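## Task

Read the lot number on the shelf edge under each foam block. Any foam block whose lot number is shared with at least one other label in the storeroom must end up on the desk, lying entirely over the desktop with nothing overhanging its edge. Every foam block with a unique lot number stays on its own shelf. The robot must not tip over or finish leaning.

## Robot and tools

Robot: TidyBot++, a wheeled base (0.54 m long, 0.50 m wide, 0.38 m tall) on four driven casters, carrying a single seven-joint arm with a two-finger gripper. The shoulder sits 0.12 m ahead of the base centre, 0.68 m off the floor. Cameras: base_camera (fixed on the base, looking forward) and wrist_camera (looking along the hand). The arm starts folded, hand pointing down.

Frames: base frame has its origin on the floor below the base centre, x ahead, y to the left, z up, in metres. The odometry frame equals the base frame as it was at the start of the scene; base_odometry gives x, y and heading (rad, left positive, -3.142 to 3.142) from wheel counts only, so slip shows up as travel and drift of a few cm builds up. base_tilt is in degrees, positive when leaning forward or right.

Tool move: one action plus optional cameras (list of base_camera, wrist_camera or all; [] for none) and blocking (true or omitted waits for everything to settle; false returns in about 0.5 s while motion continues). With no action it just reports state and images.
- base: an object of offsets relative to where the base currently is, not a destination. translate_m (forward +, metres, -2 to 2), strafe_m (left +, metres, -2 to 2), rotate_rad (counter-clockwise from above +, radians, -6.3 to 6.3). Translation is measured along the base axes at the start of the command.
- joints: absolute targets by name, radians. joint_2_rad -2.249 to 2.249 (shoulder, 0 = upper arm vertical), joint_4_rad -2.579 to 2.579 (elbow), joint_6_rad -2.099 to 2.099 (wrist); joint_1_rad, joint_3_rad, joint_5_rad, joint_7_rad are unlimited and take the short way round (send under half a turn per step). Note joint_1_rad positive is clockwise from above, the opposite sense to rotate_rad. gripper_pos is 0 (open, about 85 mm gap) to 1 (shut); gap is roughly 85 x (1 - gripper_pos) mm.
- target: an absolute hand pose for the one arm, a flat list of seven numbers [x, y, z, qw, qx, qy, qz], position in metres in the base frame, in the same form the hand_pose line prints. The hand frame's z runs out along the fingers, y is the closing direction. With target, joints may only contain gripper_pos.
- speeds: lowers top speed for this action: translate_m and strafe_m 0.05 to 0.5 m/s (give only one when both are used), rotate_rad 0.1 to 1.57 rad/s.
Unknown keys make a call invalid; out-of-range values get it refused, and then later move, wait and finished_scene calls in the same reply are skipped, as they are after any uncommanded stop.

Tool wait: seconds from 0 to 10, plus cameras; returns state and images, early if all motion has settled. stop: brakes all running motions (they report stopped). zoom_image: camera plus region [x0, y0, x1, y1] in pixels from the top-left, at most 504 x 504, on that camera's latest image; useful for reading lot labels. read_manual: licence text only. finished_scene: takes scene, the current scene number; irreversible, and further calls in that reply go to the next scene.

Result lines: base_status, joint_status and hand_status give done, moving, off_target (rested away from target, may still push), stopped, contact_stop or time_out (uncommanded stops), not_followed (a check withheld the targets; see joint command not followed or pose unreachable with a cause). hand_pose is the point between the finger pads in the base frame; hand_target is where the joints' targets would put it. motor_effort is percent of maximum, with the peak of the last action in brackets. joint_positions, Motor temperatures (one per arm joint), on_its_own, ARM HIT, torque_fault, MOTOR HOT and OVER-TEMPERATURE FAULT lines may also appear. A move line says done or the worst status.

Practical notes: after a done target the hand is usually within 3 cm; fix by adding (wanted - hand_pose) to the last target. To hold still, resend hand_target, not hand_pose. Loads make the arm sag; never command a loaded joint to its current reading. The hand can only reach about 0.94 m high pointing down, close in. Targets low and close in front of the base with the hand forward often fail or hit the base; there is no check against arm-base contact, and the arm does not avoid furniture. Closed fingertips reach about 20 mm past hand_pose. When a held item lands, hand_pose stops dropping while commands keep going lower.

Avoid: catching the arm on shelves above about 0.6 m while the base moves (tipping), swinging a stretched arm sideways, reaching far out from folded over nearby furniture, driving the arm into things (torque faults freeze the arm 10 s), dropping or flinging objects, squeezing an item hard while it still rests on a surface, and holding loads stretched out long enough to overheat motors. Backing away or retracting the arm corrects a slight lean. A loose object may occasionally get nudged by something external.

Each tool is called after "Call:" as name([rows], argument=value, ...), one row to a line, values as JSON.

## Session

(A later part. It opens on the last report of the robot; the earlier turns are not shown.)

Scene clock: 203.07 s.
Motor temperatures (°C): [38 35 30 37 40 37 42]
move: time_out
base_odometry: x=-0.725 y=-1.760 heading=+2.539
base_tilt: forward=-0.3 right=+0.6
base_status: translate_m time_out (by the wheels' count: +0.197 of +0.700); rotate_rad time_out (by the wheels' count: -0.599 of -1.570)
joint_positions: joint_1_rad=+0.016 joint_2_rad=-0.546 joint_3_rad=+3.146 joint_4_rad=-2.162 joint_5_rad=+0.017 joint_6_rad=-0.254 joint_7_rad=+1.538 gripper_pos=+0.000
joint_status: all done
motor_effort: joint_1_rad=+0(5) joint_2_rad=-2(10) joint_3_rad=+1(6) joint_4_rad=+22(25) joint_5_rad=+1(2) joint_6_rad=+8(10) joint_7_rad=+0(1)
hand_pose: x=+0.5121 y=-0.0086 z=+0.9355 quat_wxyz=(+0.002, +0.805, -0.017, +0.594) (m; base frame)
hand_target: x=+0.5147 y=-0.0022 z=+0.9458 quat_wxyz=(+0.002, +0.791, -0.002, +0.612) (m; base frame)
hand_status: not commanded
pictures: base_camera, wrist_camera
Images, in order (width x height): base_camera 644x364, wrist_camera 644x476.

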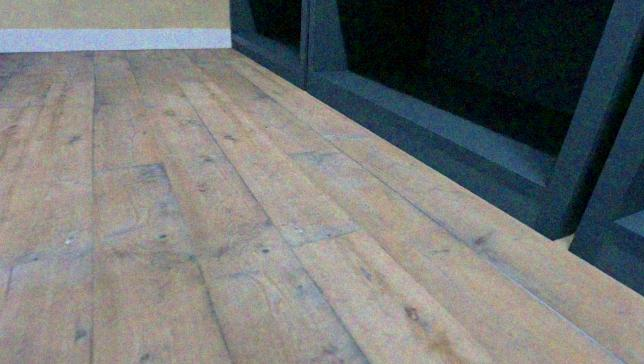

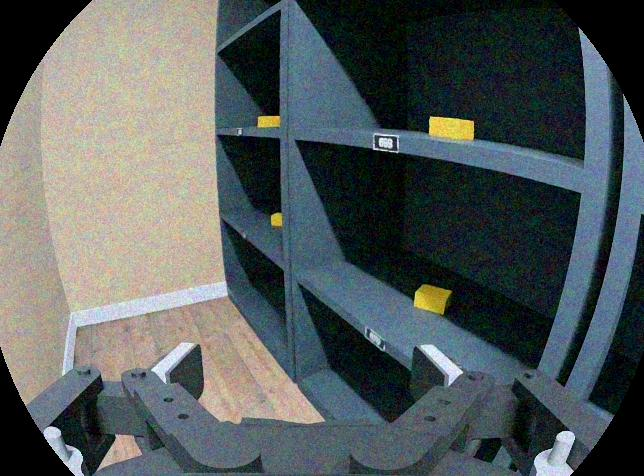

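Call:
move(joints={"joint_2_rad":-0.35,"joint_4_rad":-2.5,"joint_6_rad":-0.5}, cameras=[])

Call:
move(base={"translate_m":0.3,"strafe_m":0.04}, cameras=[])

Call:
move(base={"rotate_rad":-0.97})

Scene clock: 204.80 s.
Motor temperatures (°C): [38 35 30 37 40 37 42]
move: done
base_odometry: x=-0.725 y=-1.760 heading=+2.539
base_tilt: forward=-0.3 right=+0.6
base_status: not commanded
joint_positions: joint_1_rad=+0.016 joint_2_rad=-0.366 joint_3_rad=+3.146 joint_4_rad=-2.474 joint_5_rad=+0.017 joint_6_rad=-0.449 joint_7_rad=+1.538 gripper_pos=+0.000
joint_status: all done
motor_effort: joint_1_rad=+0(1) joint_2_rad=-5(7) joint_3_rad=+1(1) joint_4_rad=+18(22) joint_5_rad=+1(1) joint_6_rad=+5(10) joint_7_rad=+0(1)
hand_pose: x=+0.4102 y=-0.0069 z=+0.6543 quat_wxyz=(+0.003, +0.957, -0.019, +0.288) (m; base frame)
hand_target: x=+0.3849 y=-0.0005 z=+0.6306 quat_wxyz=(+0.000, +0.970, -0.002, +0.243) (m; base frame)
hand_status: not commanded
pictures: none
No camera images: "cameras" was empty.

Scene clock: 206.67 s.
Motor temperatures (°C): [38 35 30 37 40 37 42]
move: done
base_odometry: x=-0.995 y=-1.623 heading=+2.538
base_tilt: forward=-0.3 right=+0.6
base_status: done
joint_positions: joint_1_rad=+0.016 joint_2_rad=-0.357 joint_3_rad=+3.146 joint_4_rad=-2.475 joint_5_rad=+0.017 joint_6_rad=-0.454 joint_7_rad=+1.538 gripper_pos=+0.000
joint_status: not commanded
motor_effort: joint_1_rad=-1(1) joint_2_rad=-4(7) joint_3_rad=+0(1) joint_4_rad=+17(19) joint_5_rad=+1(1) joint_6_rad=+5(6) joint_7_rad=+0(1)
hand_pose: x=+0.4082 y=-0.0069 z=+0.6502 quat_wxyz=(+0.003, +0.960, -0.019, +0.281) (m; base frame)
hand_target: x=+0.3849 y=-0.0005 z=+0.6306 quat_wxyz=(+0.000, +0.970, -0.002, +0.243) (m; base frame)
hand_status: not commanded
pictures: none
No camera images: "cameras" was empty.

Scene clock: 208.53 s.
Motor temperatures (°C): [38 35 30 37 40 37 42]
move: done
base_odometry: x=-0.995 y=-1.623 heading=+1.569
base_tilt: forward=-0.3 right=+0.6
base_status: done
joint_positions: joint_1_rad=+0.015 joint_2_rad=-0.357 joint_3_rad=+3.146 joint_4_rad=-2.475 joint_5_rad=+0.017 joint_6_rad=-0.454 joint_7_rad=+1.538 gripper_pos=+0.000
joint_status: not commanded
motor_effort: joint_1_rad=-1(1) joint_2_rad=-4(5) joint_3_rad=+0(2) joint_4_rad=+18(18) joint_5_rad=+1(1) joint_6_rad=+5(6) joint_7_rad=+0(0)
hand_pose: x=+0.4082 y=-0.0066 z=+0.6502 quat_wxyz=(+0.003, +0.960, -0.019, +0.281) (m; base frame)
hand_target: x=+0.3849 y=-0.0005 z=+0.6306 quat_wxyz=(+0.000, +0.970, -0.002, +0.243) (m; base frame)
hand_status: not commanded
pictures: base_camera, wrist_camera
Images, in order (width x height): base_camera 644x364, wrist_camera 644x476.

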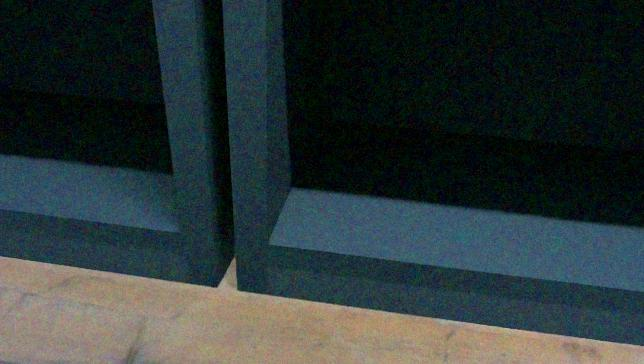

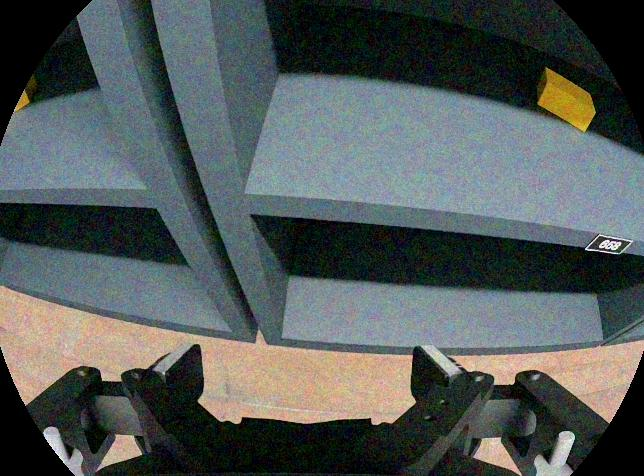

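Call:
move(base={"strafe_m":0.4,"translate_m":-0.12}, cameras=[])

Call:
move(target=[0.38,0.0,1.2,0.0,0.82,0.0,0.572])

Scene clock: 213.00 s.
Motor temperatures (°C): [38 35 30 37 40 37 42]
move: time_out
base_odometry: x=-1.351 y=-1.729 heading=+1.540
base_tilt: forward=-0.4 right=+0.6
base_status: translate_m time_out (by the wheels' count: -0.107 of -0.120); strafe_m time_out (by the wheels' count: +0.356 of +0.400)
joint_positions: joint_1_rad=+0.012 joint_2_rad=-0.356 joint_3_rad=+3.148 joint_4_rad=-2.479 joint_5_rad=+0.017 joint_6_rad=-0.459 joint_7_rad=+1.538 gripper_pos=+0.000
joint_status: not commanded
motor_effort: joint_1_rad=-1(3) joint_2_rad=-4(8) joint_3_rad=+0(7) joint_4_rad=+17(19) joint_5_rad=+1(2) joint_6_rad=+5(6) joint_7_rad=+0(1)
hand_pose: x=+0.4054 y=-0.0060 z=+0.6475 quat_wxyz=(+0.003, +0.961, -0.018, +0.276) (m; base frame)
hand_target: x=+0.3849 y=-0.0005 z=+0.6306 quat_wxyz=(+0.000, +0.970, -0.002, +0.243) (m; base frame)
hand_status: not commanded
pictures: none
No camera images: "cameras" was empty.

not run: a stop that you did not command came earlier in this reply.

Call:
move(base={"translate_m":0.06,"rotate_rad":0.03}, cameras=[])

Call:
move(target=[0.35,0.0,1.2,0.0,0.82,0.0,0.572])

Scene clock: 214.20 s.
Motor temperatures (°C): [38 35 30 37 40 37 42]
move: done
base_odometry: x=-1.350 y=-1.669 heading=+1.570
base_tilt: forward=-0.3 right=+0.6
base_status: done
joint_positions: joint_1_rad=+0.012 joint_2_rad=-0.353 joint_3_rad=+3.148 joint_4_rad=-2.479 joint_5_rad=+0.017 joint_6_rad=-0.459 joint_7_rad=+1.538 gripper_pos=+0.000
joint_status: not commanded
motor_effort: joint_1_rad=-1(1) joint_2_rad=-4(6) joint_3_rad=+1(1) joint_4_rad=+18(19) joint_5_rad=+1(1) joint_6_rad=+4(6) joint_7_rad=+0(1)
hand_pose: x=+0.4051 y=-0.0059 z=+0.6467 quat_wxyz=(+0.003, +0.961, -0.018, +0.275) (m; base frame)
hand_target: x=+0.3849 y=-0.0005 z=+0.6306 quat_wxyz=(+0.000, +0.970, -0.002, +0.243) (m; base frame)
hand_status: not commanded
pictures: none
No camera images: "cameras" was empty.

Scene clock: 216.87 s.
Motor temperatures (°C): [38 35 30 37 40 37 42]
move: done
base_odometry: x=-1.350 y=-1.669 heading=+1.570
base_tilt: forward=-0.4 right=+0.6
base_status: not commanded
joint_positions: joint_1_rad=+0.012 joint_2_rad=-0.547 joint_3_rad=+3.148 joint_4_rad=-1.118 joint_5_rad=+0.017 joint_6_rad=-1.330 joint_7_rad=+1.538 gripper_pos=+0.000
joint_status: not commanded
motor_effort: joint_1_rad=-1(1) joint_2_rad=+5(7) joint_3_rad=+1(1) joint_4_rad=+15(22) joint_5_rad=+1(1) joint_6_rad=+8(9) joint_7_rad=+0(1)
hand_pose: x=+0.3645 y=-0.0096 z=+1.2050 quat_wxyz=(+0.002, +0.813, -0.024, +0.582) (m; base frame)
hand_target: x=+0.3500 y=+0.0000 z=+1.2000 quat_wxyz=(+0.000, +0.820, +0.000, +0.572) (m; base frame)
hand_status: done (0.018 m and 3.1 deg from the pose sent, 0.556 m and 37.9 deg at the start)
pictures: base_camera, wrist_camera
Images, in order (width x height): base_camera 644x364, wrist_camera 644x476.

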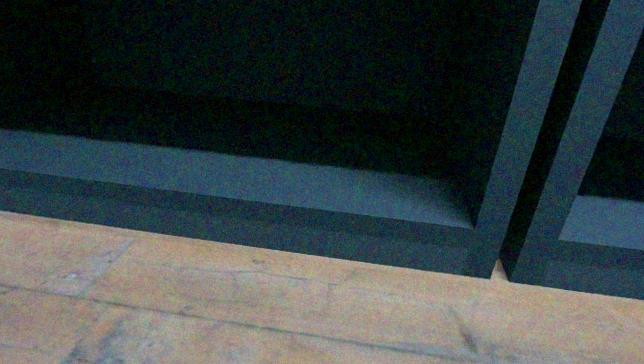

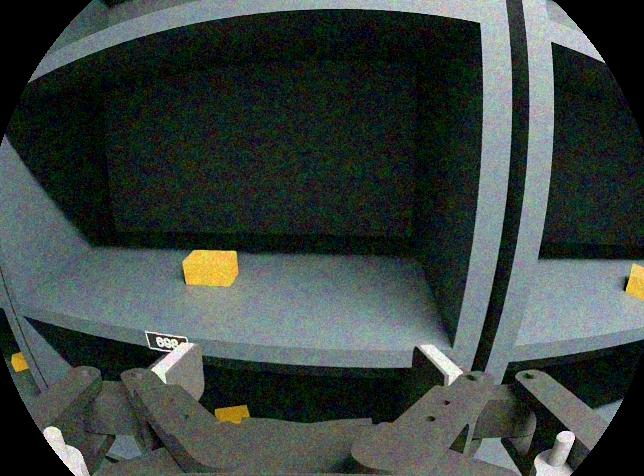

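Call:
move(base={"strafe_m":0.08}, cameras=[])

Call:
move(target=[0.48,0.0,1.13,-0.3045,0.687,0.527,0.397])

Scene clock: 218.80 s.
Motor temperatures (°C): [38 35 30 37 40 37 42]
move: done
base_odometry: x=-1.430 y=-1.669 heading=+1.570
base_tilt: forward=-0.3 right=+0.6
base_status: done
joint_positions: joint_1_rad=+0.012 joint_2_rad=-0.547 joint_3_rad=+3.146 joint_4_rad=-1.118 joint_5_rad=+0.017 joint_6_rad=-1.332 joint_7_rad=+1.538 gripper_pos=+0.000
joint_status: not commanded
motor_effort: joint_1_rad=-1(1) joint_2_rad=+5(6) joint_3_rad=+1(4) joint_4_rad=+15(16) joint_5_rad=+1(2) joint_6_rad=+9(9) joint_7_rad=+0(1)
hand_pose: x=+0.3642 y=-0.0087 z=+1.2042 quat_wxyz=(+0.002, +0.814, -0.023, +0.580) (m; base frame)
hand_target: x=+0.3500 y=+0.0000 z=+1.2000 quat_wxyz=(+0.000, +0.820, +0.000, +0.572) (m; base frame)
hand_status: not commanded
pictures: none
No camera images: "cameras" was empty.

Scene clock: 222.00 s.
Motor temperatures (°C): [38 35 30 37 40 37 42]
move: done
base_odometry: x=-1.430 y=-1.669 heading=+1.570
base_tilt: forward=-0.3 right=+0.6
base_status: not commanded
joint_positions: joint_1_rad=-2.106 joint_2_rad=-0.660 joint_3_rad=+4.031 joint_4_rad=-0.470 joint_5_rad=+0.239 joint_6_rad=-1.970 joint_7_rad=+2.116 gripper_pos=+0.000
joint_status: not commanded
motor_effort: joint_1_rad=-1(1) joint_2_rad=+23(24) joint_3_rad=-5(6) joint_4_rad=+4(16) joint_5_rad=-3(3) joint_6_rad=+7(9) joint_7_rad=+0(1)
hand_pose: x=+0.4613 y=+0.0254 z=+1.1544 quat_wxyz=(-0.322, +0.670, +0.529, +0.410) (m; base frame)
hand_target: x=+0.4800 y=+0.0000 z=+1.1300 quat_wxyz=(-0.305, +0.687, +0.527, +0.397) (m; base frame)
hand_status: done (0.040 m and 3.1 deg from the pose sent, 0.138 m and 78.1 deg at the start)
pictures: base_camera, wrist_camera
Images, in order (width x height): base_camera 644x364, wrist_camera 644x476.

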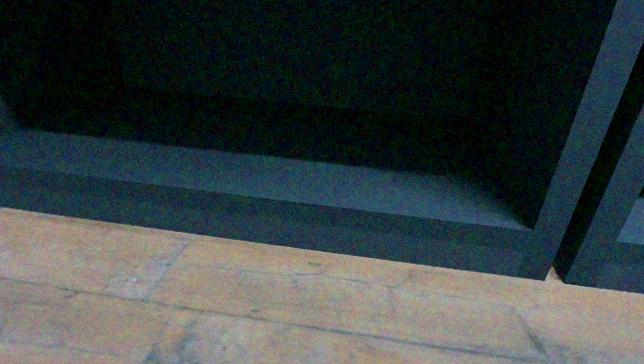

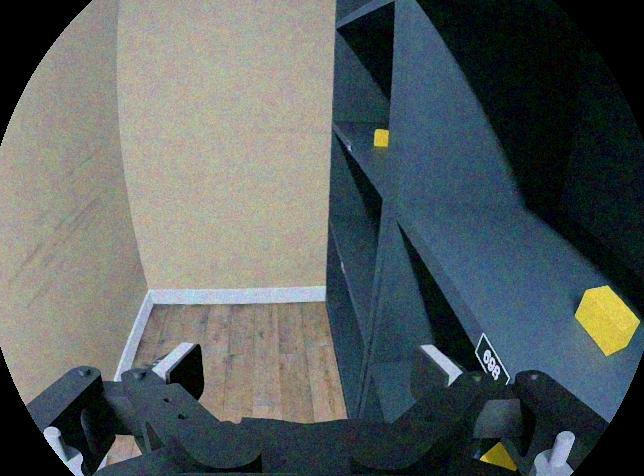

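Call:
move(base={"translate_m":0.2})

Scene clock: 223.77 s.
Motor temperatures (°C): [38 35 30 37 40 37 42]
move: done
base_odometry: x=-1.430 y=-1.469 heading=+1.571
base_tilt: forward=-0.3 right=+0.6
base_status: done
joint_positions: joint_1_rad=-2.114 joint_2_rad=-0.670 joint_3_rad=+4.035 joint_4_rad=-0.468 joint_5_rad=+0.244 joint_6_rad=-1.974 joint_7_rad=+2.118 gripper_pos=+0.000
joint_status: not commanded
motor_effort: joint_1_rad=+0(2) joint_2_rad=+24(25) joint_3_rad=-5(6) joint_4_rad=+4(5) joint_5_rad=-3(4) joint_6_rad=+6(8) joint_7_rad=+0(1)
hand_pose: x=+0.4652 y=+0.0219 z=+1.1509 quat_wxyz=(-0.325, +0.671, +0.527, +0.408) (m; base frame)
hand_target: x=+0.4800 y=+0.0000 z=+1.1300 quat_wxyz=(-0.305, +0.687, +0.527, +0.397) (m; base frame)
hand_status: not commanded
pictures: base_camera, wrist_camera
Images, in order (width x height): base_camera 644x364, wrist_camera 644x476.

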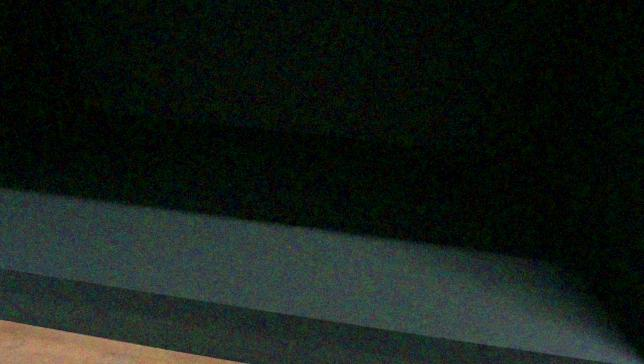

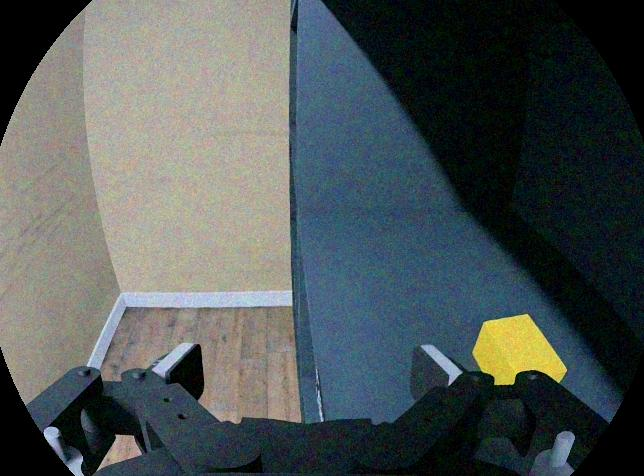

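Call:
move(base={"translate_m":0.11}, cameras=[])

Call:
move(target=[0.535,-0.03,1.11,-0.3045,0.687,0.527,0.397])

Scene clock: 225.43 s.
Motor temperatures (°C): [38 35 30 37 40 37 42]
move: done
base_odometry: x=-1.430 y=-1.359 heading=+1.571
base_tilt: forward=-0.3 right=+0.6
base_status: done
joint_positions: joint_1_rad=-2.116 joint_2_rad=-0.674 joint_3_rad=+4.037 joint_4_rad=-0.466 joint_5_rad=+0.247 joint_6_rad=-1.976 joint_7_rad=+2.118 gripper_pos=+0.000
joint_status: not commanded
motor_effort: joint_1_rad=-1(4) joint_2_rad=+23(26) joint_3_rad=-5(6) joint_4_rad=+4(6) joint_5_rad=-3(4) joint_6_rad=+7(8) joint_7_rad=+0(1)
hand_pose: x=+0.4669 y=+0.0204 z=+1.1495 quat_wxyz=(-0.326, +0.672, +0.526, +0.407) (m; base frame)
hand_target: x=+0.4800 y=+0.0000 z=+1.1300 quat_wxyz=(-0.305, +0.687, +0.527, +0.397) (m; base frame)
hand_status: not commanded
pictures: none
No camera images: "cameras" was empty.

Scene clock: 236.00 s.
Motor temperatures (°C): [38 35 30 37 40 37 42]
move: time_out
base_odometry: x=-1.430 y=-1.359 heading=+1.571
base_tilt: forward=-0.3 right=+0.6
base_status: not commanded
joint_positions: joint_1_rad=-2.513 joint_2_rad=-0.561 joint_3_rad=+4.143 joint_4_rad=+0.041 joint_5_rad=+0.694 joint_6_rad=-2.047 joint_7_rad=+2.483 gripper_pos=+0.000
joint_status: not commanded
motor_effort: joint_1_rad=+1(43) joint_2_rad=+25(44) joint_3_rad=-2(7) joint_4_rad=-1(33) joint_5_rad=-4(9) joint_6_rad=+6(8) joint_7_rad=+0(1)
hand_pose: x=+0.5570 y=+0.0196 z=+1.1761 quat_wxyz=(-0.220, +0.654, +0.530, +0.493) (m; base frame)
hand_target: x=+0.5626 y=+0.0165 z=+1.1708 quat_wxyz=(-0.226, +0.656, +0.528, +0.490) (m; base frame)
hand_status: time_out (0.086 m and 15.1 deg from the pose sent, 0.094 m and 3.2 deg at the start; a joint's target at an end of its range on 273 of 300 steps)
pictures: base_camera, wrist_camera
Images, in order (width x height): base_camera 644x364, wrist_camera 644x476.

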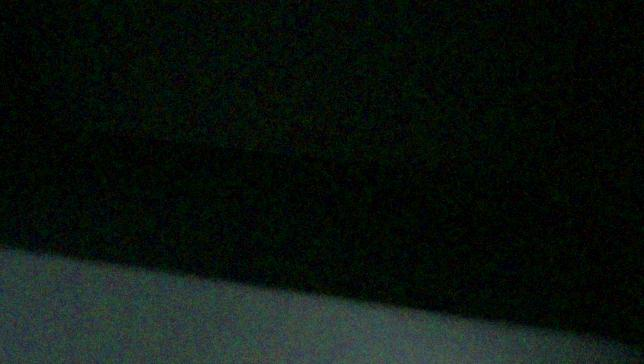

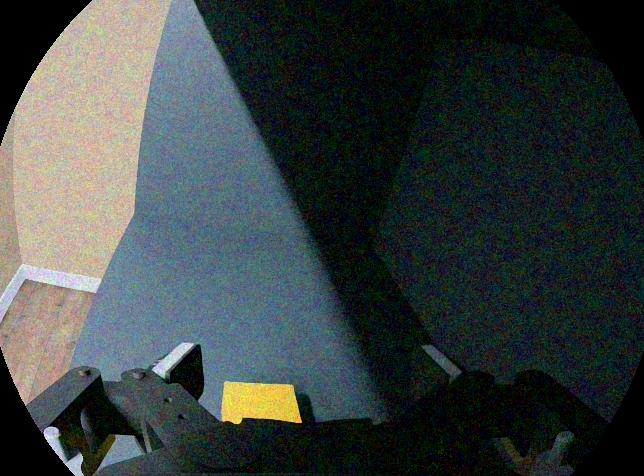

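Call:
move(base={"translate_m":-0.29}, cameras=[])

Call:
move(target=[0.35,0.0,1.2,0.0,0.82,0.0,0.572], cameras=[])

Call:
move(joints={"joint_1_rad":1.03,"joint_2_rad":0.37,"joint_3_rad":2.667,"joint_4_rad":-0.553,"joint_5_rad":-0.928,"joint_6_rad":-1.945,"joint_7_rad":2.583})

Scene clock: 238.60 s.
Motor temperatures (°C): [38 35 30 37 40 37 42]
move: done
base_odometry: x=-1.430 y=-1.649 heading=+1.571
base_tilt: forward=-0.3 right=+0.6
base_status: done
joint_positions: joint_1_rad=-2.513 joint_2_rad=-0.559 joint_3_rad=+4.143 joint_4_rad=+0.041 joint_5_rad=+0.694 joint_6_rad=-2.047 joint_7_rad=+2.483 gripper_pos=+0.000
joint_status: not commanded
motor_effort: joint_1_rad=+0(3) joint_2_rad=+26(29) joint_3_rad=-2(2) joint_4_rad=-1(2) joint_5_rad=-4(4) joint_6_rad=+6(7) joint_7_rad=+0(1)
hand_pose: x=+0.5564 y=+0.0200 z=+1.1767 quat_wxyz=(-0.219, +0.654, +0.531, +0.493) (m; base frame)
hand_target: x=+0.5626 y=+0.0165 z=+1.1708 quat_wxyz=(-0.226, +0.656, +0.528, +0.490) (m; base frame)
hand_status: not commanded
pictures: none
No camera images: "cameras" was empty.

Scene clock: 242.70 s.
Motor temperatures (°C): [38 35 30 37 40 37 42]
move: done
base_odometry: x=-1.430 y=-1.649 heading=+1.571
base_tilt: forward=-0.4 right=+0.6
base_status: not commanded
joint_positions: joint_1_rad=-5.064 joint_2_rad=-0.509 joint_3_rad=+6.385 joint_4_rad=+1.082 joint_5_rad=+1.955 joint_6_rad=-1.806 joint_7_rad=+2.231 gripper_pos=+0.000
joint_status: not commanded
motor_effort: joint_1_rad=+0(5) joint_2_rad=+8(31) joint_3_rad=+1(7) joint_4_rad=-10(11) joint_5_rad=-4(4) joint_6_rad=+7(10) joint_7_rad=+0(1)
hand_pose: x=+0.3478 y=+0.0374 z=+1.2038 quat_wxyz=(+0.000, +0.819, +0.057, +0.571) (m; base frame)
hand_target: x=+0.3500 y=+0.0000 z=+1.2000 quat_wxyz=(+0.000, +0.820, +0.000, +0.572) (m; base frame)
hand_status: done (0.038 m and 6.6 deg from the pose sent, 0.209 m and 70.2 deg at the start)
pictures: none
No camera images: "cameras" was empty.

Scene clock: 246.83 s.
Motor temperatures (°C): [38 35 30 37 40 37 42]
move: done
base_odometry: x=-1.430 y=-1.649 heading=+1.571
base_tilt: forward=-0.4 right=+0.6
base_status: not commanded
joint_positions: joint_1_rad=-5.233 joint_2_rad=+0.350 joint_3_rad=+8.933 joint_4_rad=-0.526 joint_5_rad=-0.861 joint_6_rad=-1.894 joint_7_rad=+2.539 gripper_pos=+0.000
joint_status: all done
motor_effort: joint_1_rad=+0(2) joint_2_rad=-23(24) joint_3_rad=-3(4) joint_4_rad=+13(14) joint_5_rad=-5(6) joint_6_rad=+5(9) joint_7_rad=+0(1)
hand_pose: x=+0.5502 y=-0.0953 z=+1.1169 quat_wxyz=(-0.167, +0.804, +0.355, +0.446) (m; base frame)
hand_target: x=+0.5422 y=-0.0799 z=+1.1074 quat_wxyz=(-0.208, +0.783, +0.390, +0.437) (m; base frame)
hand_status: not commanded
pictures: base_camera, wrist_camera
Images, in order (width x height): base_camera 644x364, wrist_camera 644x476.

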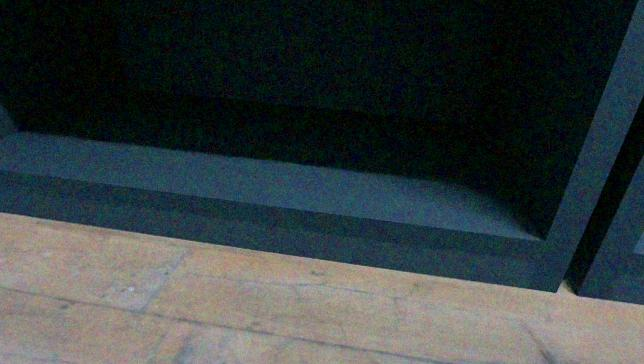

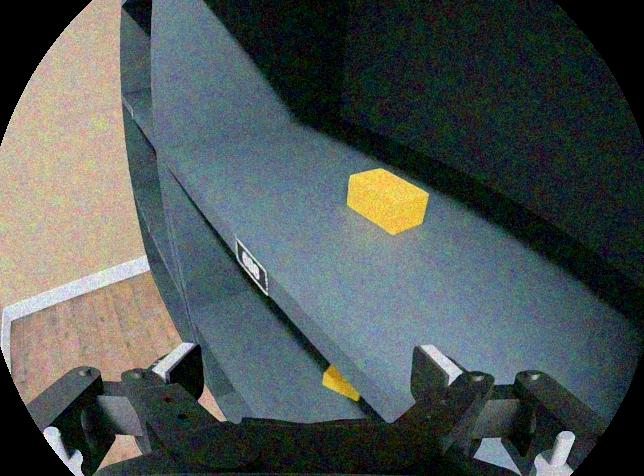

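Call:
move(base={"strafe_m":-0.12}, cameras=[])

Call:
move(target=[0.52,0.06,1.12,-0.378,0.611,0.56,0.412])

Scene clock: 248.83 s.
Motor temperatures (°C): [38 35 30 37 40 37 42]
move: done
base_odometry: x=-1.310 y=-1.649 heading=+1.570
base_tilt: forward=-0.3 right=+0.6
base_status: done
joint_positions: joint_1_rad=-5.241 joint_2_rad=+0.362 joint_3_rad=+8.938 joint_4_rad=-0.527 joint_5_rad=-0.866 joint_6_rad=-1.896 joint_7_rad=+2.540 gripper_pos=+0.000
joint_status: not commanded
motor_effort: joint_1_rad=-1(2) joint_2_rad=-24(27) joint_3_rad=-3(4) joint_4_rad=+13(14) joint_5_rad=-5(6) joint_6_rad=+4(5) joint_7_rad=+0(1)
hand_pose: x=+0.5531 y=-0.0967 z=+1.1130 quat_wxyz=(-0.175, +0.803, +0.355, +0.445) (m; base frame)
hand_target: x=+0.5422 y=-0.0799 z=+1.1074 quat_wxyz=(-0.208, +0.783, +0.390, +0.437) (m; base frame)
hand_status: not commanded
pictures: none
No camera images: "cameras" was empty.

Scene clock: 250.10 s.
Motor temperatures (°C): [38 35 30 37 40 37 42]
move: done
base_odometry: x=-1.310 y=-1.649 heading=+1.570
base_tilt: forward=-0.3 right=+0.6
base_status: not commanded
joint_positions: joint_1_rad=-5.490 joint_2_rad=+0.466 joint_3_rad=+8.726 joint_4_rad=-0.527 joint_5_rad=-0.936 joint_6_rad=-1.953 joint_7_rad=+2.581 gripper_pos=+0.000
joint_status: not commanded
motor_effort: joint_1_rad=+0(2) joint_2_rad=-25(26) joint_3_rad=-4(5) joint_4_rad=+13(14) joint_5_rad=-6(6) joint_6_rad=+5(5) joint_7_rad=+0(1)
hand_pose: x=+0.5374 y=+0.0531 z=+1.1197 quat_wxyz=(-0.342, +0.656, +0.528, +0.418) (m; base frame)
hand_target: x=+0.5200 y=+0.0600 z=+1.1200 quat_wxyz=(-0.378, +0.611, +0.560, +0.412) (m; base frame)
hand_status: done (0.019 m and 7.6 deg from the pose sent, 0.160 m and 40.1 deg at the start)
pictures: base_camera, wrist_camera
Images, in order (width x height): base_camera 644x364, wrist_camera 644x476.

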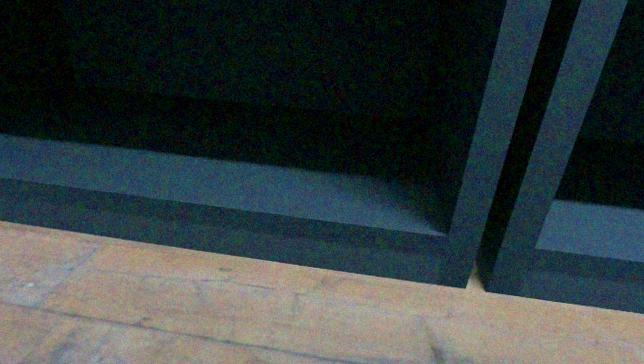

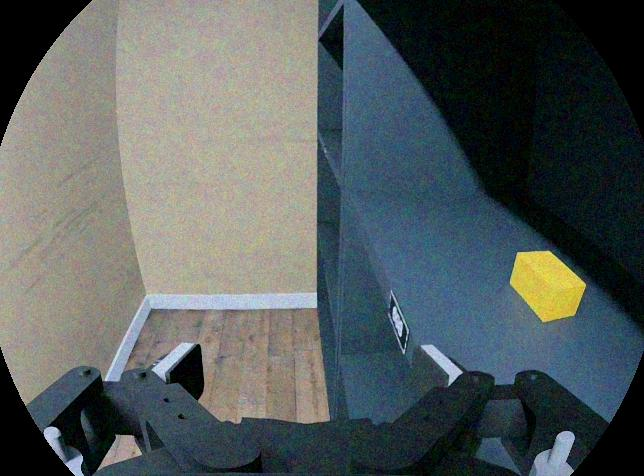

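Call:
move(base={"translate_m":0.28})

Scene clock: 253.93 s.
Motor temperatures (°C): [38 36 30 37 40 37 42]
move: time_out
base_odometry: x=-1.310 y=-1.372 heading=+1.565
base_tilt: forward=-0.4 right=+0.6
base_status: translate_m time_out (by the wheels' count: +0.277 of +0.280)
joint_positions: joint_1_rad=-5.399 joint_2_rad=+0.229 joint_3_rad=+8.737 joint_4_rad=-0.413 joint_5_rad=-0.942 joint_6_rad=-1.989 joint_7_rad=+2.583 gripper_pos=+0.000
joint_status: not commanded
motor_effort: joint_1_rad=-19(42) joint_2_rad=+34(39) joint_3_rad=-5(15) joint_4_rad=-17(20) joint_5_rad=-6(13) joint_6_rad=+6(10) joint_7_rad=+0(1)
hand_pose: x=+0.4566 y=+0.0944 z=+1.1889 quat_wxyz=(-0.181, +0.656, +0.576, +0.453) (m; base frame)
hand_target: x=+0.5200 y=+0.0600 z=+1.1200 quat_wxyz=(-0.378, +0.611, +0.560, +0.412) (m; base frame)
hand_status: not commanded
pictures: base_camera, wrist_camera
Images, in order (width x height): base_camera 644x364, wrist_camera 644x476.

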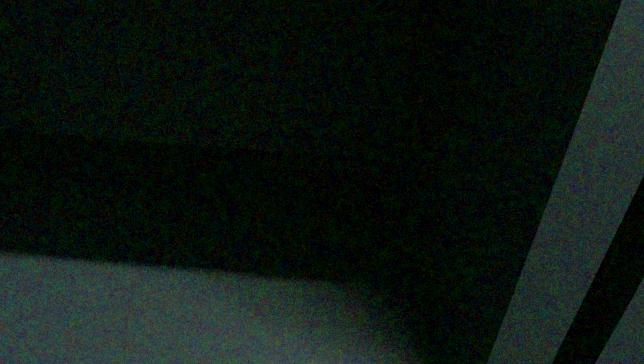

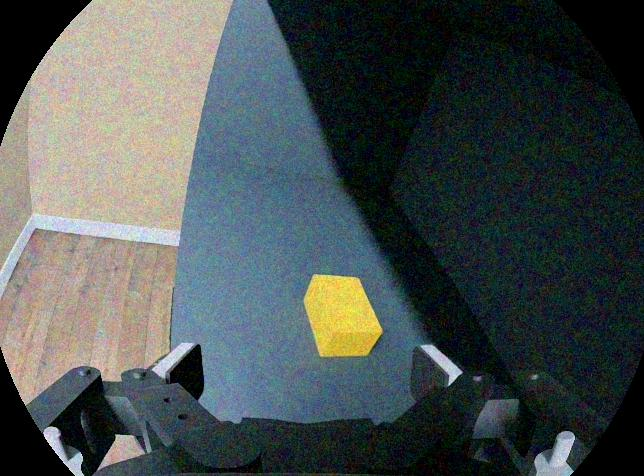

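Call:
move(base={"translate_m":-0.25}, cameras=[])

Call:
move(target=[0.51,0.17,1.14,-0.378,0.611,0.56,0.412])

Call:
move(base={"translate_m":0.2,"rotate_rad":0.005})

Scene clock: 256.20 s.
Motor temperatures (°C): [38 36 30 37 40 37 42]
move: done
base_odometry: x=-1.312 y=-1.622 heading=+1.566
base_tilt: forward=-0.4 right=+0.6
base_status: done
joint_positions: joint_1_rad=-5.495 joint_2_rad=+0.481 joint_3_rad=+8.711 joint_4_rad=-0.525 joint_5_rad=-0.950 joint_6_rad=-1.989 joint_7_rad=+2.583 gripper_pos=+0.000
joint_status: not commanded
motor_effort: joint_1_rad=+0(18) joint_2_rad=-25(36) joint_3_rad=-4(7) joint_4_rad=+13(21) joint_5_rad=-6(7) joint_6_rad=+5(6) joint_7_rad=+0(1)
hand_pose: x=+0.5271 y=+0.0552 z=+1.1165 quat_wxyz=(-0.359, +0.642, +0.542, +0.406) (m; base frame)
hand_target: x=+0.5200 y=+0.0600 z=+1.1200 quat_wxyz=(-0.378, +0.611, +0.560, +0.412) (m; base frame)
hand_status: not commanded
pictures: none
No camera images: "cameras" was empty.

Scene clock: 257.70 s.
Motor temperatures (°C): [38 36 30 37 40 37 42]
move: done
base_odometry: x=-1.312 y=-1.622 heading=+1.566
base_tilt: forward=-0.3 right=+0.6
base_status: not commanded
joint_positions: joint_1_rad=-5.701 joint_2_rad=+0.320 joint_3_rad=+8.884 joint_4_rad=-0.659 joint_5_rad=-1.035 joint_6_rad=-1.908 joint_7_rad=+2.583 gripper_pos=+0.000
joint_status: not commanded
motor_effort: joint_1_rad=+0(2) joint_2_rad=-21(28) joint_3_rad=-3(5) joint_4_rad=+14(14) joint_5_rad=-6(6) joint_6_rad=+4(5) joint_7_rad=+0(1)
hand_pose: x=+0.4983 y=+0.1616 z=+1.1289 quat_wxyz=(-0.359, +0.630, +0.570, +0.386) (m; base frame)
hand_target: x=+0.5100 y=+0.1700 z=+1.1400 quat_wxyz=(-0.378, +0.611, +0.560, +0.412) (m; base frame)
hand_status: done (0.018 m and 4.5 deg from the pose sent, 0.118 m and 4.7 deg at the start)
pictures: base_camera, wrist_camera
Images, in order (width x height): base_camera 644x364, wrist_camera 644x476.

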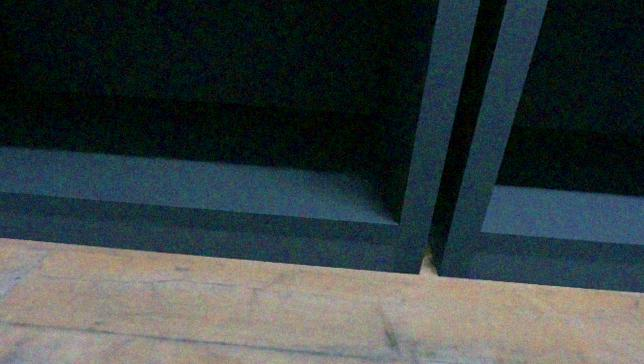

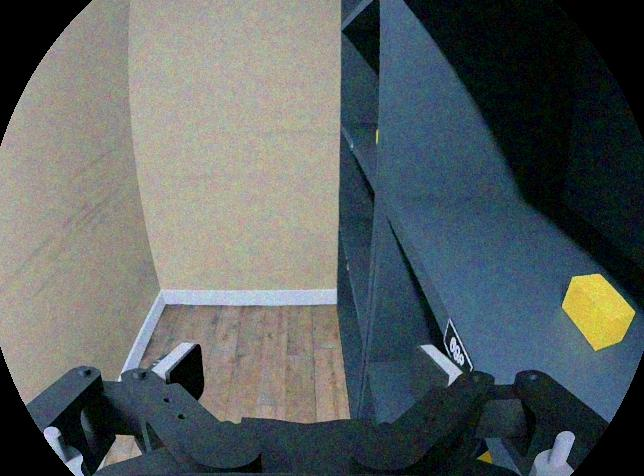

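Scene clock: 259.50 s.
Motor temperatures (°C): [38 36 30 37 40 37 42]
move: done
base_odometry: x=-1.311 y=-1.422 heading=+1.572
base_tilt: forward=-0.3 right=+0.6
base_status: done
joint_positions: joint_1_rad=-5.751 joint_2_rad=+0.240 joint_3_rad=+8.879 joint_4_rad=-0.662 joint_5_rad=-1.046 joint_6_rad=-1.898 joint_7_rad=+2.583 gripper_pos=+0.000
joint_status: not commanded
motor_effort: joint_1_rad=+8(17) joint_2_rad=-3(25) joint_3_rad=+3(9) joint_4_rad=+11(14) joint_5_rad=-5(11) joint_6_rad=+5(6) joint_7_rad=+0(1)
hand_pose: x=+0.4578 y=+0.2021 z=+1.1493 quat_wxyz=(-0.340, +0.605, +0.605, +0.390) (m; base frame)
hand_target: x=+0.5100 y=+0.1700 z=+1.1400 quat_wxyz=(-0.378, +0.611, +0.560, +0.412) (m; base frame)
hand_status: not commanded
pictures: base_camera, wrist_camera
Images, in order (width x height): base_camera 644x364, wrist_camera 644x476.

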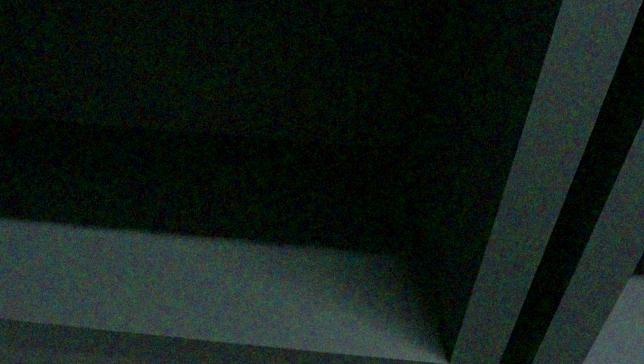

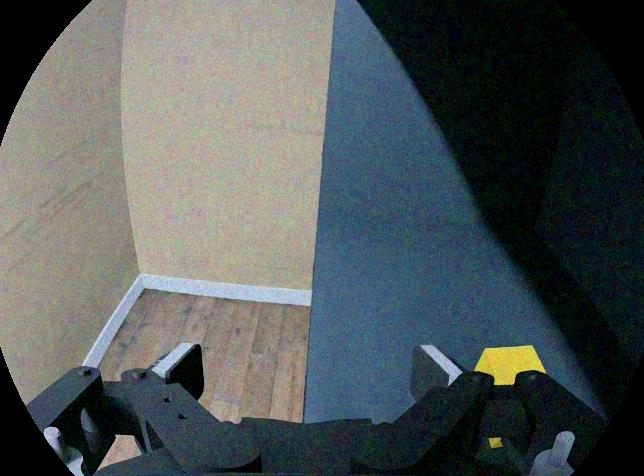

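Call:
move(base={"translate_m":-0.22}, cameras=[])

Call:
move(base={"strafe_m":0.1}, cameras=[])

Call:
move(target=[0.55,-0.08,1.13,-0.264,0.731,0.459,0.43], cameras=[])

Call:
move(base={"translate_m":0.22})

Scene clock: 262.00 s.
Motor temperatures (°C): [38 36 30 37 40 37 42]
move: done
base_odometry: x=-1.310 y=-1.642 heading=+1.572
base_tilt: forward=-0.3 right=+0.6
base_status: done
joint_positions: joint_1_rad=-5.706 joint_2_rad=+0.313 joint_3_rad=+8.901 joint_4_rad=-0.676 joint_5_rad=-1.047 joint_6_rad=-1.898 joint_7_rad=+2.583 gripper_pos=+0.000
joint_status: not commanded
motor_effort: joint_1_rad=+0(17) joint_2_rad=-20(24) joint_3_rad=-3(7) joint_4_rad=+14(17) joint_5_rad=-6(7) joint_6_rad=+4(5) joint_7_rad=-1(1)
hand_pose: x=+0.5001 y=+0.1635 z=+1.1286 quat_wxyz=(-0.361, +0.633, +0.565, +0.387) (m; base frame)
hand_target: x=+0.5100 y=+0.1700 z=+1.1400 quat_wxyz=(-0.378, +0.611, +0.560, +0.412) (m; base frame)
hand_status: not commanded
pictures: none
No camera images: "cameras" was empty.

Scene clock: 263.30 s.
Motor temperatures (°C): [38 36 30 37 40 37 42]
move: done
base_odometry: x=-1.410 y=-1.643 heading=+1.572
base_tilt: forward=-0.3 right=+0.6
base_status: done
joint_positions: joint_1_rad=-5.710 joint_2_rad=+0.314 joint_3_rad=+8.901 joint_4_rad=-0.676 joint_5_rad=-1.047 joint_6_rad=-1.898 joint_7_rad=+2.583 gripper_pos=+0.000
joint_status: not commanded
motor_effort: joint_1_rad=-1(4) joint_2_rad=-21(24) joint_3_rad=-3(4) joint_4_rad=+14(14) joint_5_rad=-6(6) joint_6_rad=+4(5) joint_7_rad=+0(0)
hand_pose: x=+0.4999 y=+0.1649 z=+1.1282 quat_wxyz=(-0.363, +0.632, +0.566, +0.386) (m; base frame)
hand_target: x=+0.5100 y=+0.1700 z=+1.1400 quat_wxyz=(-0.378, +0.611, +0.560, +0.412) (m; base frame)
hand_status: not commanded
pictures: none
No camera images: "cameras" was empty.

Scene clock: 273.77 s.
Motor temperatures (°C): [38 36 30 37 40 37 42]
move: time_out
base_odometry: x=-1.410 y=-1.643 heading=+1.572
base_tilt: forward=-0.3 right=+0.6
base_status: not commanded
joint_positions: joint_1_rad=-5.460 joint_2_rad=+0.553 joint_3_rad=+8.743 joint_4_rad=-0.226 joint_5_rad=-0.833 joint_6_rad=-2.055 joint_7_rad=+2.554 gripper_pos=+0.000
joint_status: not commanded
motor_effort: joint_1_rad=+0(4) joint_2_rad=-27(37) joint_3_rad=-4(5) joint_4_rad=+11(14) joint_5_rad=-5(6) joint_6_rad=+5(7) joint_7_rad=+0(1)
hand_pose: x=+0.5482 y=-0.0302 z=+1.1278 quat_wxyz=(-0.248, +0.687, +0.516, +0.447) (m; base frame)
hand_target: x=+0.5495 y=-0.0322 z=+1.1244 quat_wxyz=(-0.251, +0.686, +0.517, +0.445) (m; base frame)
hand_status: time_out (0.050 m and 8.7 deg from the pose sent, 0.250 m and 20.8 deg at the start; a joint's target at an end of its range on 183 of 300 steps)
pictures: none
No camera images: "cameras" was empty.

not run: a stop that you did not command came earlier in this reply.

Call:
move(base={"translate_m":0.2})

Scene clock: 275.57 s.
Motor temperatures (°C): [38 36 30 37 40 37 42]
move: done
base_odometry: x=-1.410 y=-1.443 heading=+1.572
base_tilt: forward=-0.3 right=+0.6
base_status: done
joint_positions: joint_1_rad=-5.450 joint_2_rad=+0.490 joint_3_rad=+8.743 joint_4_rad=-0.211 joint_5_rad=-0.833 joint_6_rad=-2.087 joint_7_rad=+2.554 gripper_pos=+0.000
joint_status: not commanded
motor_effort: joint_1_rad=-1(16) joint_2_rad=-13(31) joint_3_rad=-2(4) joint_4_rad=+5(12) joint_5_rad=-3(5) joint_6_rad=+7(18) joint_7_rad=+0(1)
hand_pose: x=+0.5199 y=-0.0143 z=+1.1443 quat_wxyz=(-0.217, +0.685, +0.537, +0.442) (m; base frame)
hand_target: x=+0.5495 y=-0.0322 z=+1.1244 quat_wxyz=(-0.251, +0.686, +0.517, +0.445) (m; base frame)
hand_status: not commanded
pictures: base_camera, wrist_camera
Images, in order (width x height): base_camera 644x364, wrist_camera 644x476.

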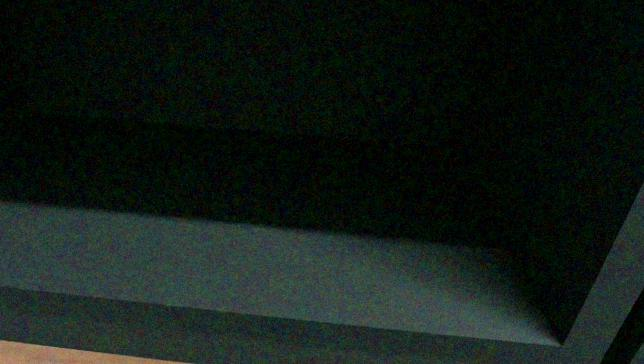

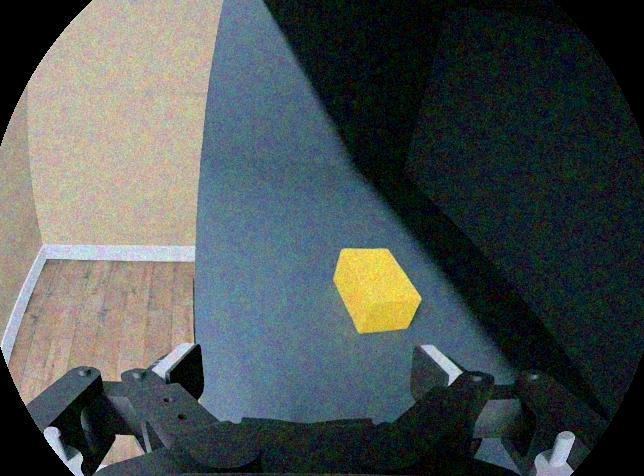

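Call:
move(target=[0.61,0.06,1.11,-0.2795,0.718,0.484,0.4145], cameras=["wrist_camera"])

Scene clock: 277.20 s.
Motor temperatures (°C): [38 36 30 37 40 37 42]
move: off_target
base_odometry: x=-1.411 y=-1.444 heading=+1.572
base_tilt: forward=-0.4 right=+0.7
base_status: not commanded
joint_positions: joint_1_rad=-5.513 joint_2_rad=+0.471 joint_3_rad=+8.838 joint_4_rad=-0.201 joint_5_rad=-0.765 joint_6_rad=-1.957 joint_7_rad=+2.466 gripper_pos=+0.000
joint_status: not commanded
motor_effort: joint_1_rad=-35(36) joint_2_rad=-9(16) joint_3_rad=-10(10) joint_4_rad=-9(10) joint_5_rad=-10(10) joint_6_rad=+6(7) joint_7_rad=+0(1)
hand_pose: x=+0.5684 y=-0.0180 z=+1.1536 quat_wxyz=(-0.181, +0.735, +0.462, +0.463) (m; base frame)
hand_target: x=+0.6100 y=+0.0600 z=+1.1100 quat_wxyz=(-0.280, +0.718, +0.484, +0.415) (m; base frame)
hand_status: off_target (0.099 m and 13.0 deg from the pose sent, 0.122 m and 10.6 deg at the start)
pictures: wrist_camera
Images, in order (width x height): wrist_camera 644x476.

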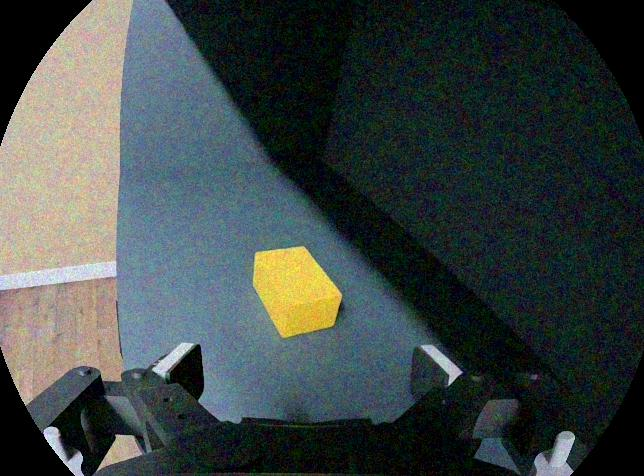

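Call:
move(base={"translate_m":-0.2}, cameras=[])

Call:
move(target=[0.56,0.1,1.12,-0.2795,0.718,0.484,0.4145], cameras=[])

Call:
move(base={"translate_m":0.24})

Scene clock: 279.10 s.
Motor temperatures (°C): [38 36 30 37 40 37 42]
move: done
base_odometry: x=-1.410 y=-1.644 heading=+1.570
base_tilt: forward=-0.3 right=+0.6
base_status: done
joint_positions: joint_1_rad=-5.726 joint_2_rad=+0.532 joint_3_rad=+8.824 joint_4_rad=-0.275 joint_5_rad=-0.764 joint_6_rad=-1.952 joint_7_rad=+2.466 gripper_pos=+0.000
joint_status: not commanded
motor_effort: joint_1_rad=-1(35) joint_2_rad=-29(34) joint_3_rad=-4(10) joint_4_rad=+12(14) joint_5_rad=-5(10) joint_6_rad=+5(6) joint_7_rad=+0(1)
hand_pose: x=+0.5862 y=+0.0715 z=+1.1152 quat_wxyz=(-0.281, +0.693, +0.523, +0.409) (m; base frame)
hand_target: x=+0.6100 y=+0.0600 z=+1.1100 quat_wxyz=(-0.280, +0.718, +0.484, +0.415) (m; base frame)
hand_status: not commanded
pictures: none
No camera images: "cameras" was empty.

Scene clock: 280.53 s.
Motor temperatures (°C): [38 36 30 37 40 37 42]
move: done
base_odometry: x=-1.410 y=-1.644 heading=+1.570
base_tilt: forward=-0.3 right=+0.6
base_status: not commanded
joint_positions: joint_1_rad=-5.689 joint_2_rad=+0.317 joint_3_rad=+8.988 joint_4_rad=-0.583 joint_5_rad=-0.881 joint_6_rad=-1.887 joint_7_rad=+2.486 gripper_pos=+0.000
joint_status: not commanded
motor_effort: joint_1_rad=-1(1) joint_2_rad=-23(29) joint_3_rad=-3(4) joint_4_rad=+14(14) joint_5_rad=-5(5) joint_6_rad=+4(5) joint_7_rad=+0(1)
hand_pose: x=+0.5464 y=+0.1019 z=+1.1093 quat_wxyz=(-0.272, +0.733, +0.493, +0.382) (m; base frame)
hand_target: x=+0.5600 y=+0.1000 z=+1.1200 quat_wxyz=(-0.280, +0.718, +0.484, +0.415) (m; base frame)
hand_status: done (0.017 m and 4.4 deg from the pose sent, 0.039 m and 5.3 deg at the start)
pictures: none
No camera images: "cameras" was empty.

Scene clock: 282.40 s.
Motor temperatures (°C): [38 36 30 37 40 37 42]
move: done
base_odometry: x=-1.410 y=-1.403 heading=+1.569
base_tilt: forward=-0.3 right=+0.6
base_status: done
joint_positions: joint_1_rad=-5.682 joint_2_rad=+0.314 joint_3_rad=+8.991 joint_4_rad=-0.588 joint_5_rad=-0.883 joint_6_rad=-1.879 joint_7_rad=+2.486 gripper_pos=+0.000
joint_status: not commanded
motor_effort: joint_1_rad=-1(3) joint_2_rad=-22(26) joint_3_rad=-2(3) joint_4_rad=+14(15) joint_5_rad=-5(6) joint_6_rad=+5(6) joint_7_rad=-1(1)
hand_pose: x=+0.5483 y=+0.0996 z=+1.1103 quat_wxyz=(-0.270, +0.735, +0.488, +0.385) (m; base frame)
hand_target: x=+0.5600 y=+0.1000 z=+1.1200 quat_wxyz=(-0.280, +0.718, +0.484, +0.415) (m; base frame)
hand_status: not commanded
pictures: base_camera, wrist_camera
Images, in order (width x height): base_camera 644x364, wrist_camera 644x476.

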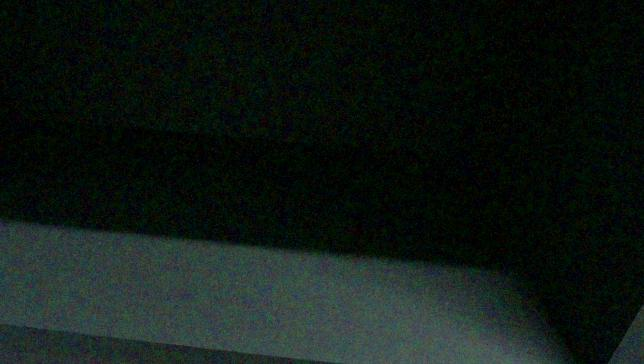

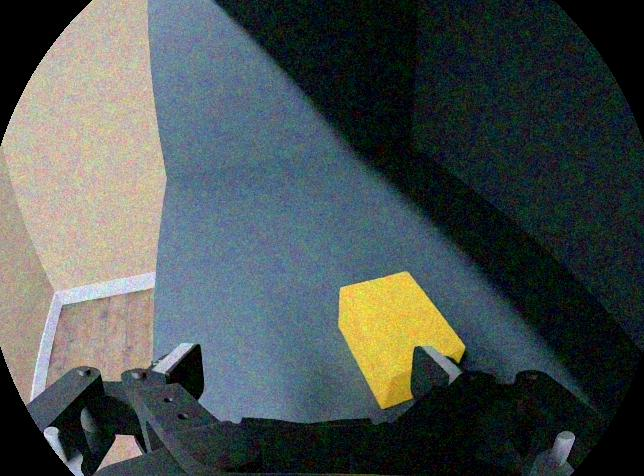

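Call:
move(target=[0.605,0.095,1.125,-0.308,0.682,0.533,0.394], cameras=["wrist_camera"])

Scene clock: 293.07 s.
Motor temperatures (°C): [38 36 30 37 40 37 42]
move: time_out
base_odometry: x=-1.410 y=-1.404 heading=+1.569
base_tilt: forward=-0.3 right=+0.6
base_status: not commanded
joint_positions: joint_1_rad=-5.832 joint_2_rad=+0.603 joint_3_rad=+8.833 joint_4_rad=-0.074 joint_5_rad=-0.702 joint_6_rad=-1.944 joint_7_rad=+2.377 gripper_pos=+0.000
joint_status: not commanded
motor_effort: joint_1_rad=-1(10) joint_2_rad=-31(38) joint_3_rad=-3(5) joint_4_rad=+11(14) joint_5_rad=-4(6) joint_6_rad=+5(8) joint_7_rad=+0(1)
hand_pose: x=+0.6142 y=+0.0775 z=+1.1326 quat_wxyz=(-0.266, +0.695, +0.503, +0.439) (m; base frame)
hand_target: x=+0.6156 y=+0.0762 z=+1.1313 quat_wxyz=(-0.268, +0.698, +0.500, +0.438) (m; base frame)
hand_status: time_out (0.021 m and 8.0 deg from the pose sent, 0.059 m and 9.2 deg at the start; a joint's target at an end of its range on 150 of 300 steps)
pictures: wrist_camera
Images, in order (width x height): wrist_camera 644x476.

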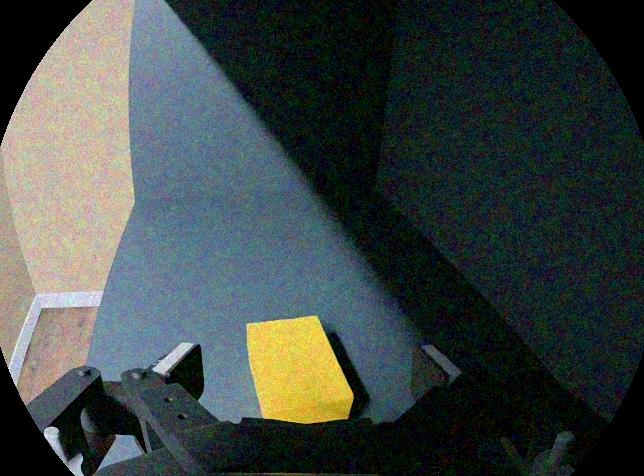

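Call:
move(target=[0.625,0.125,1.085,-0.295,0.70,0.513,0.40], cameras=["wrist_camera"])

Scene clock: 295.47 s.
Motor temperatures (°C): [38 36 30 37 40 37 42]
move: done
base_odometry: x=-1.410 y=-1.404 heading=+1.569
base_tilt: forward=-0.3 right=+0.6
base_status: not commanded
joint_positions: joint_1_rad=-5.832 joint_2_rad=+0.521 joint_3_rad=+8.840 joint_4_rad=-0.417 joint_5_rad=-0.702 joint_6_rad=-1.841 joint_7_rad=+2.461 gripper_pos=+0.000
joint_status: not commanded
motor_effort: joint_1_rad=+0(1) joint_2_rad=-29(30) joint_3_rad=-4(4) joint_4_rad=+14(15) joint_5_rad=-5(6) joint_6_rad=+4(7) joint_7_rad=+0(1)
hand_pose: x=+0.6118 y=+0.1255 z=+1.0807 quat_wxyz=(-0.303, +0.707, +0.516, +0.376) (m; base frame)
hand_target: x=+0.6250 y=+0.1250 z=+1.0850 quat_wxyz=(-0.295, +0.700, +0.513, +0.400) (m; base frame)
hand_status: done (0.014 m and 3.0 deg from the pose sent, 0.068 m and 5.7 deg at the start)
pictures: wrist_camera
Images, in order (width x height): wrist_camera 644x476.

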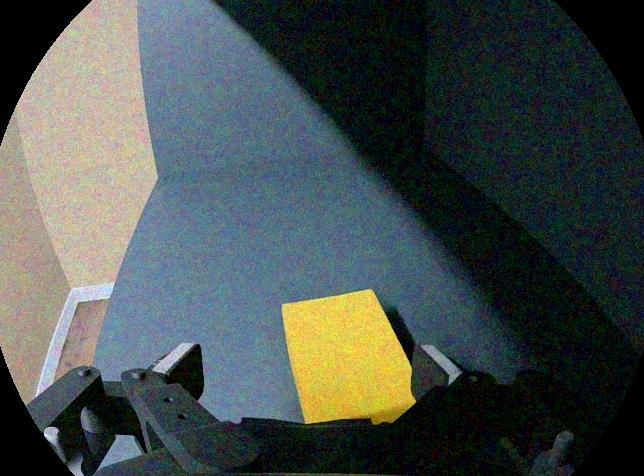

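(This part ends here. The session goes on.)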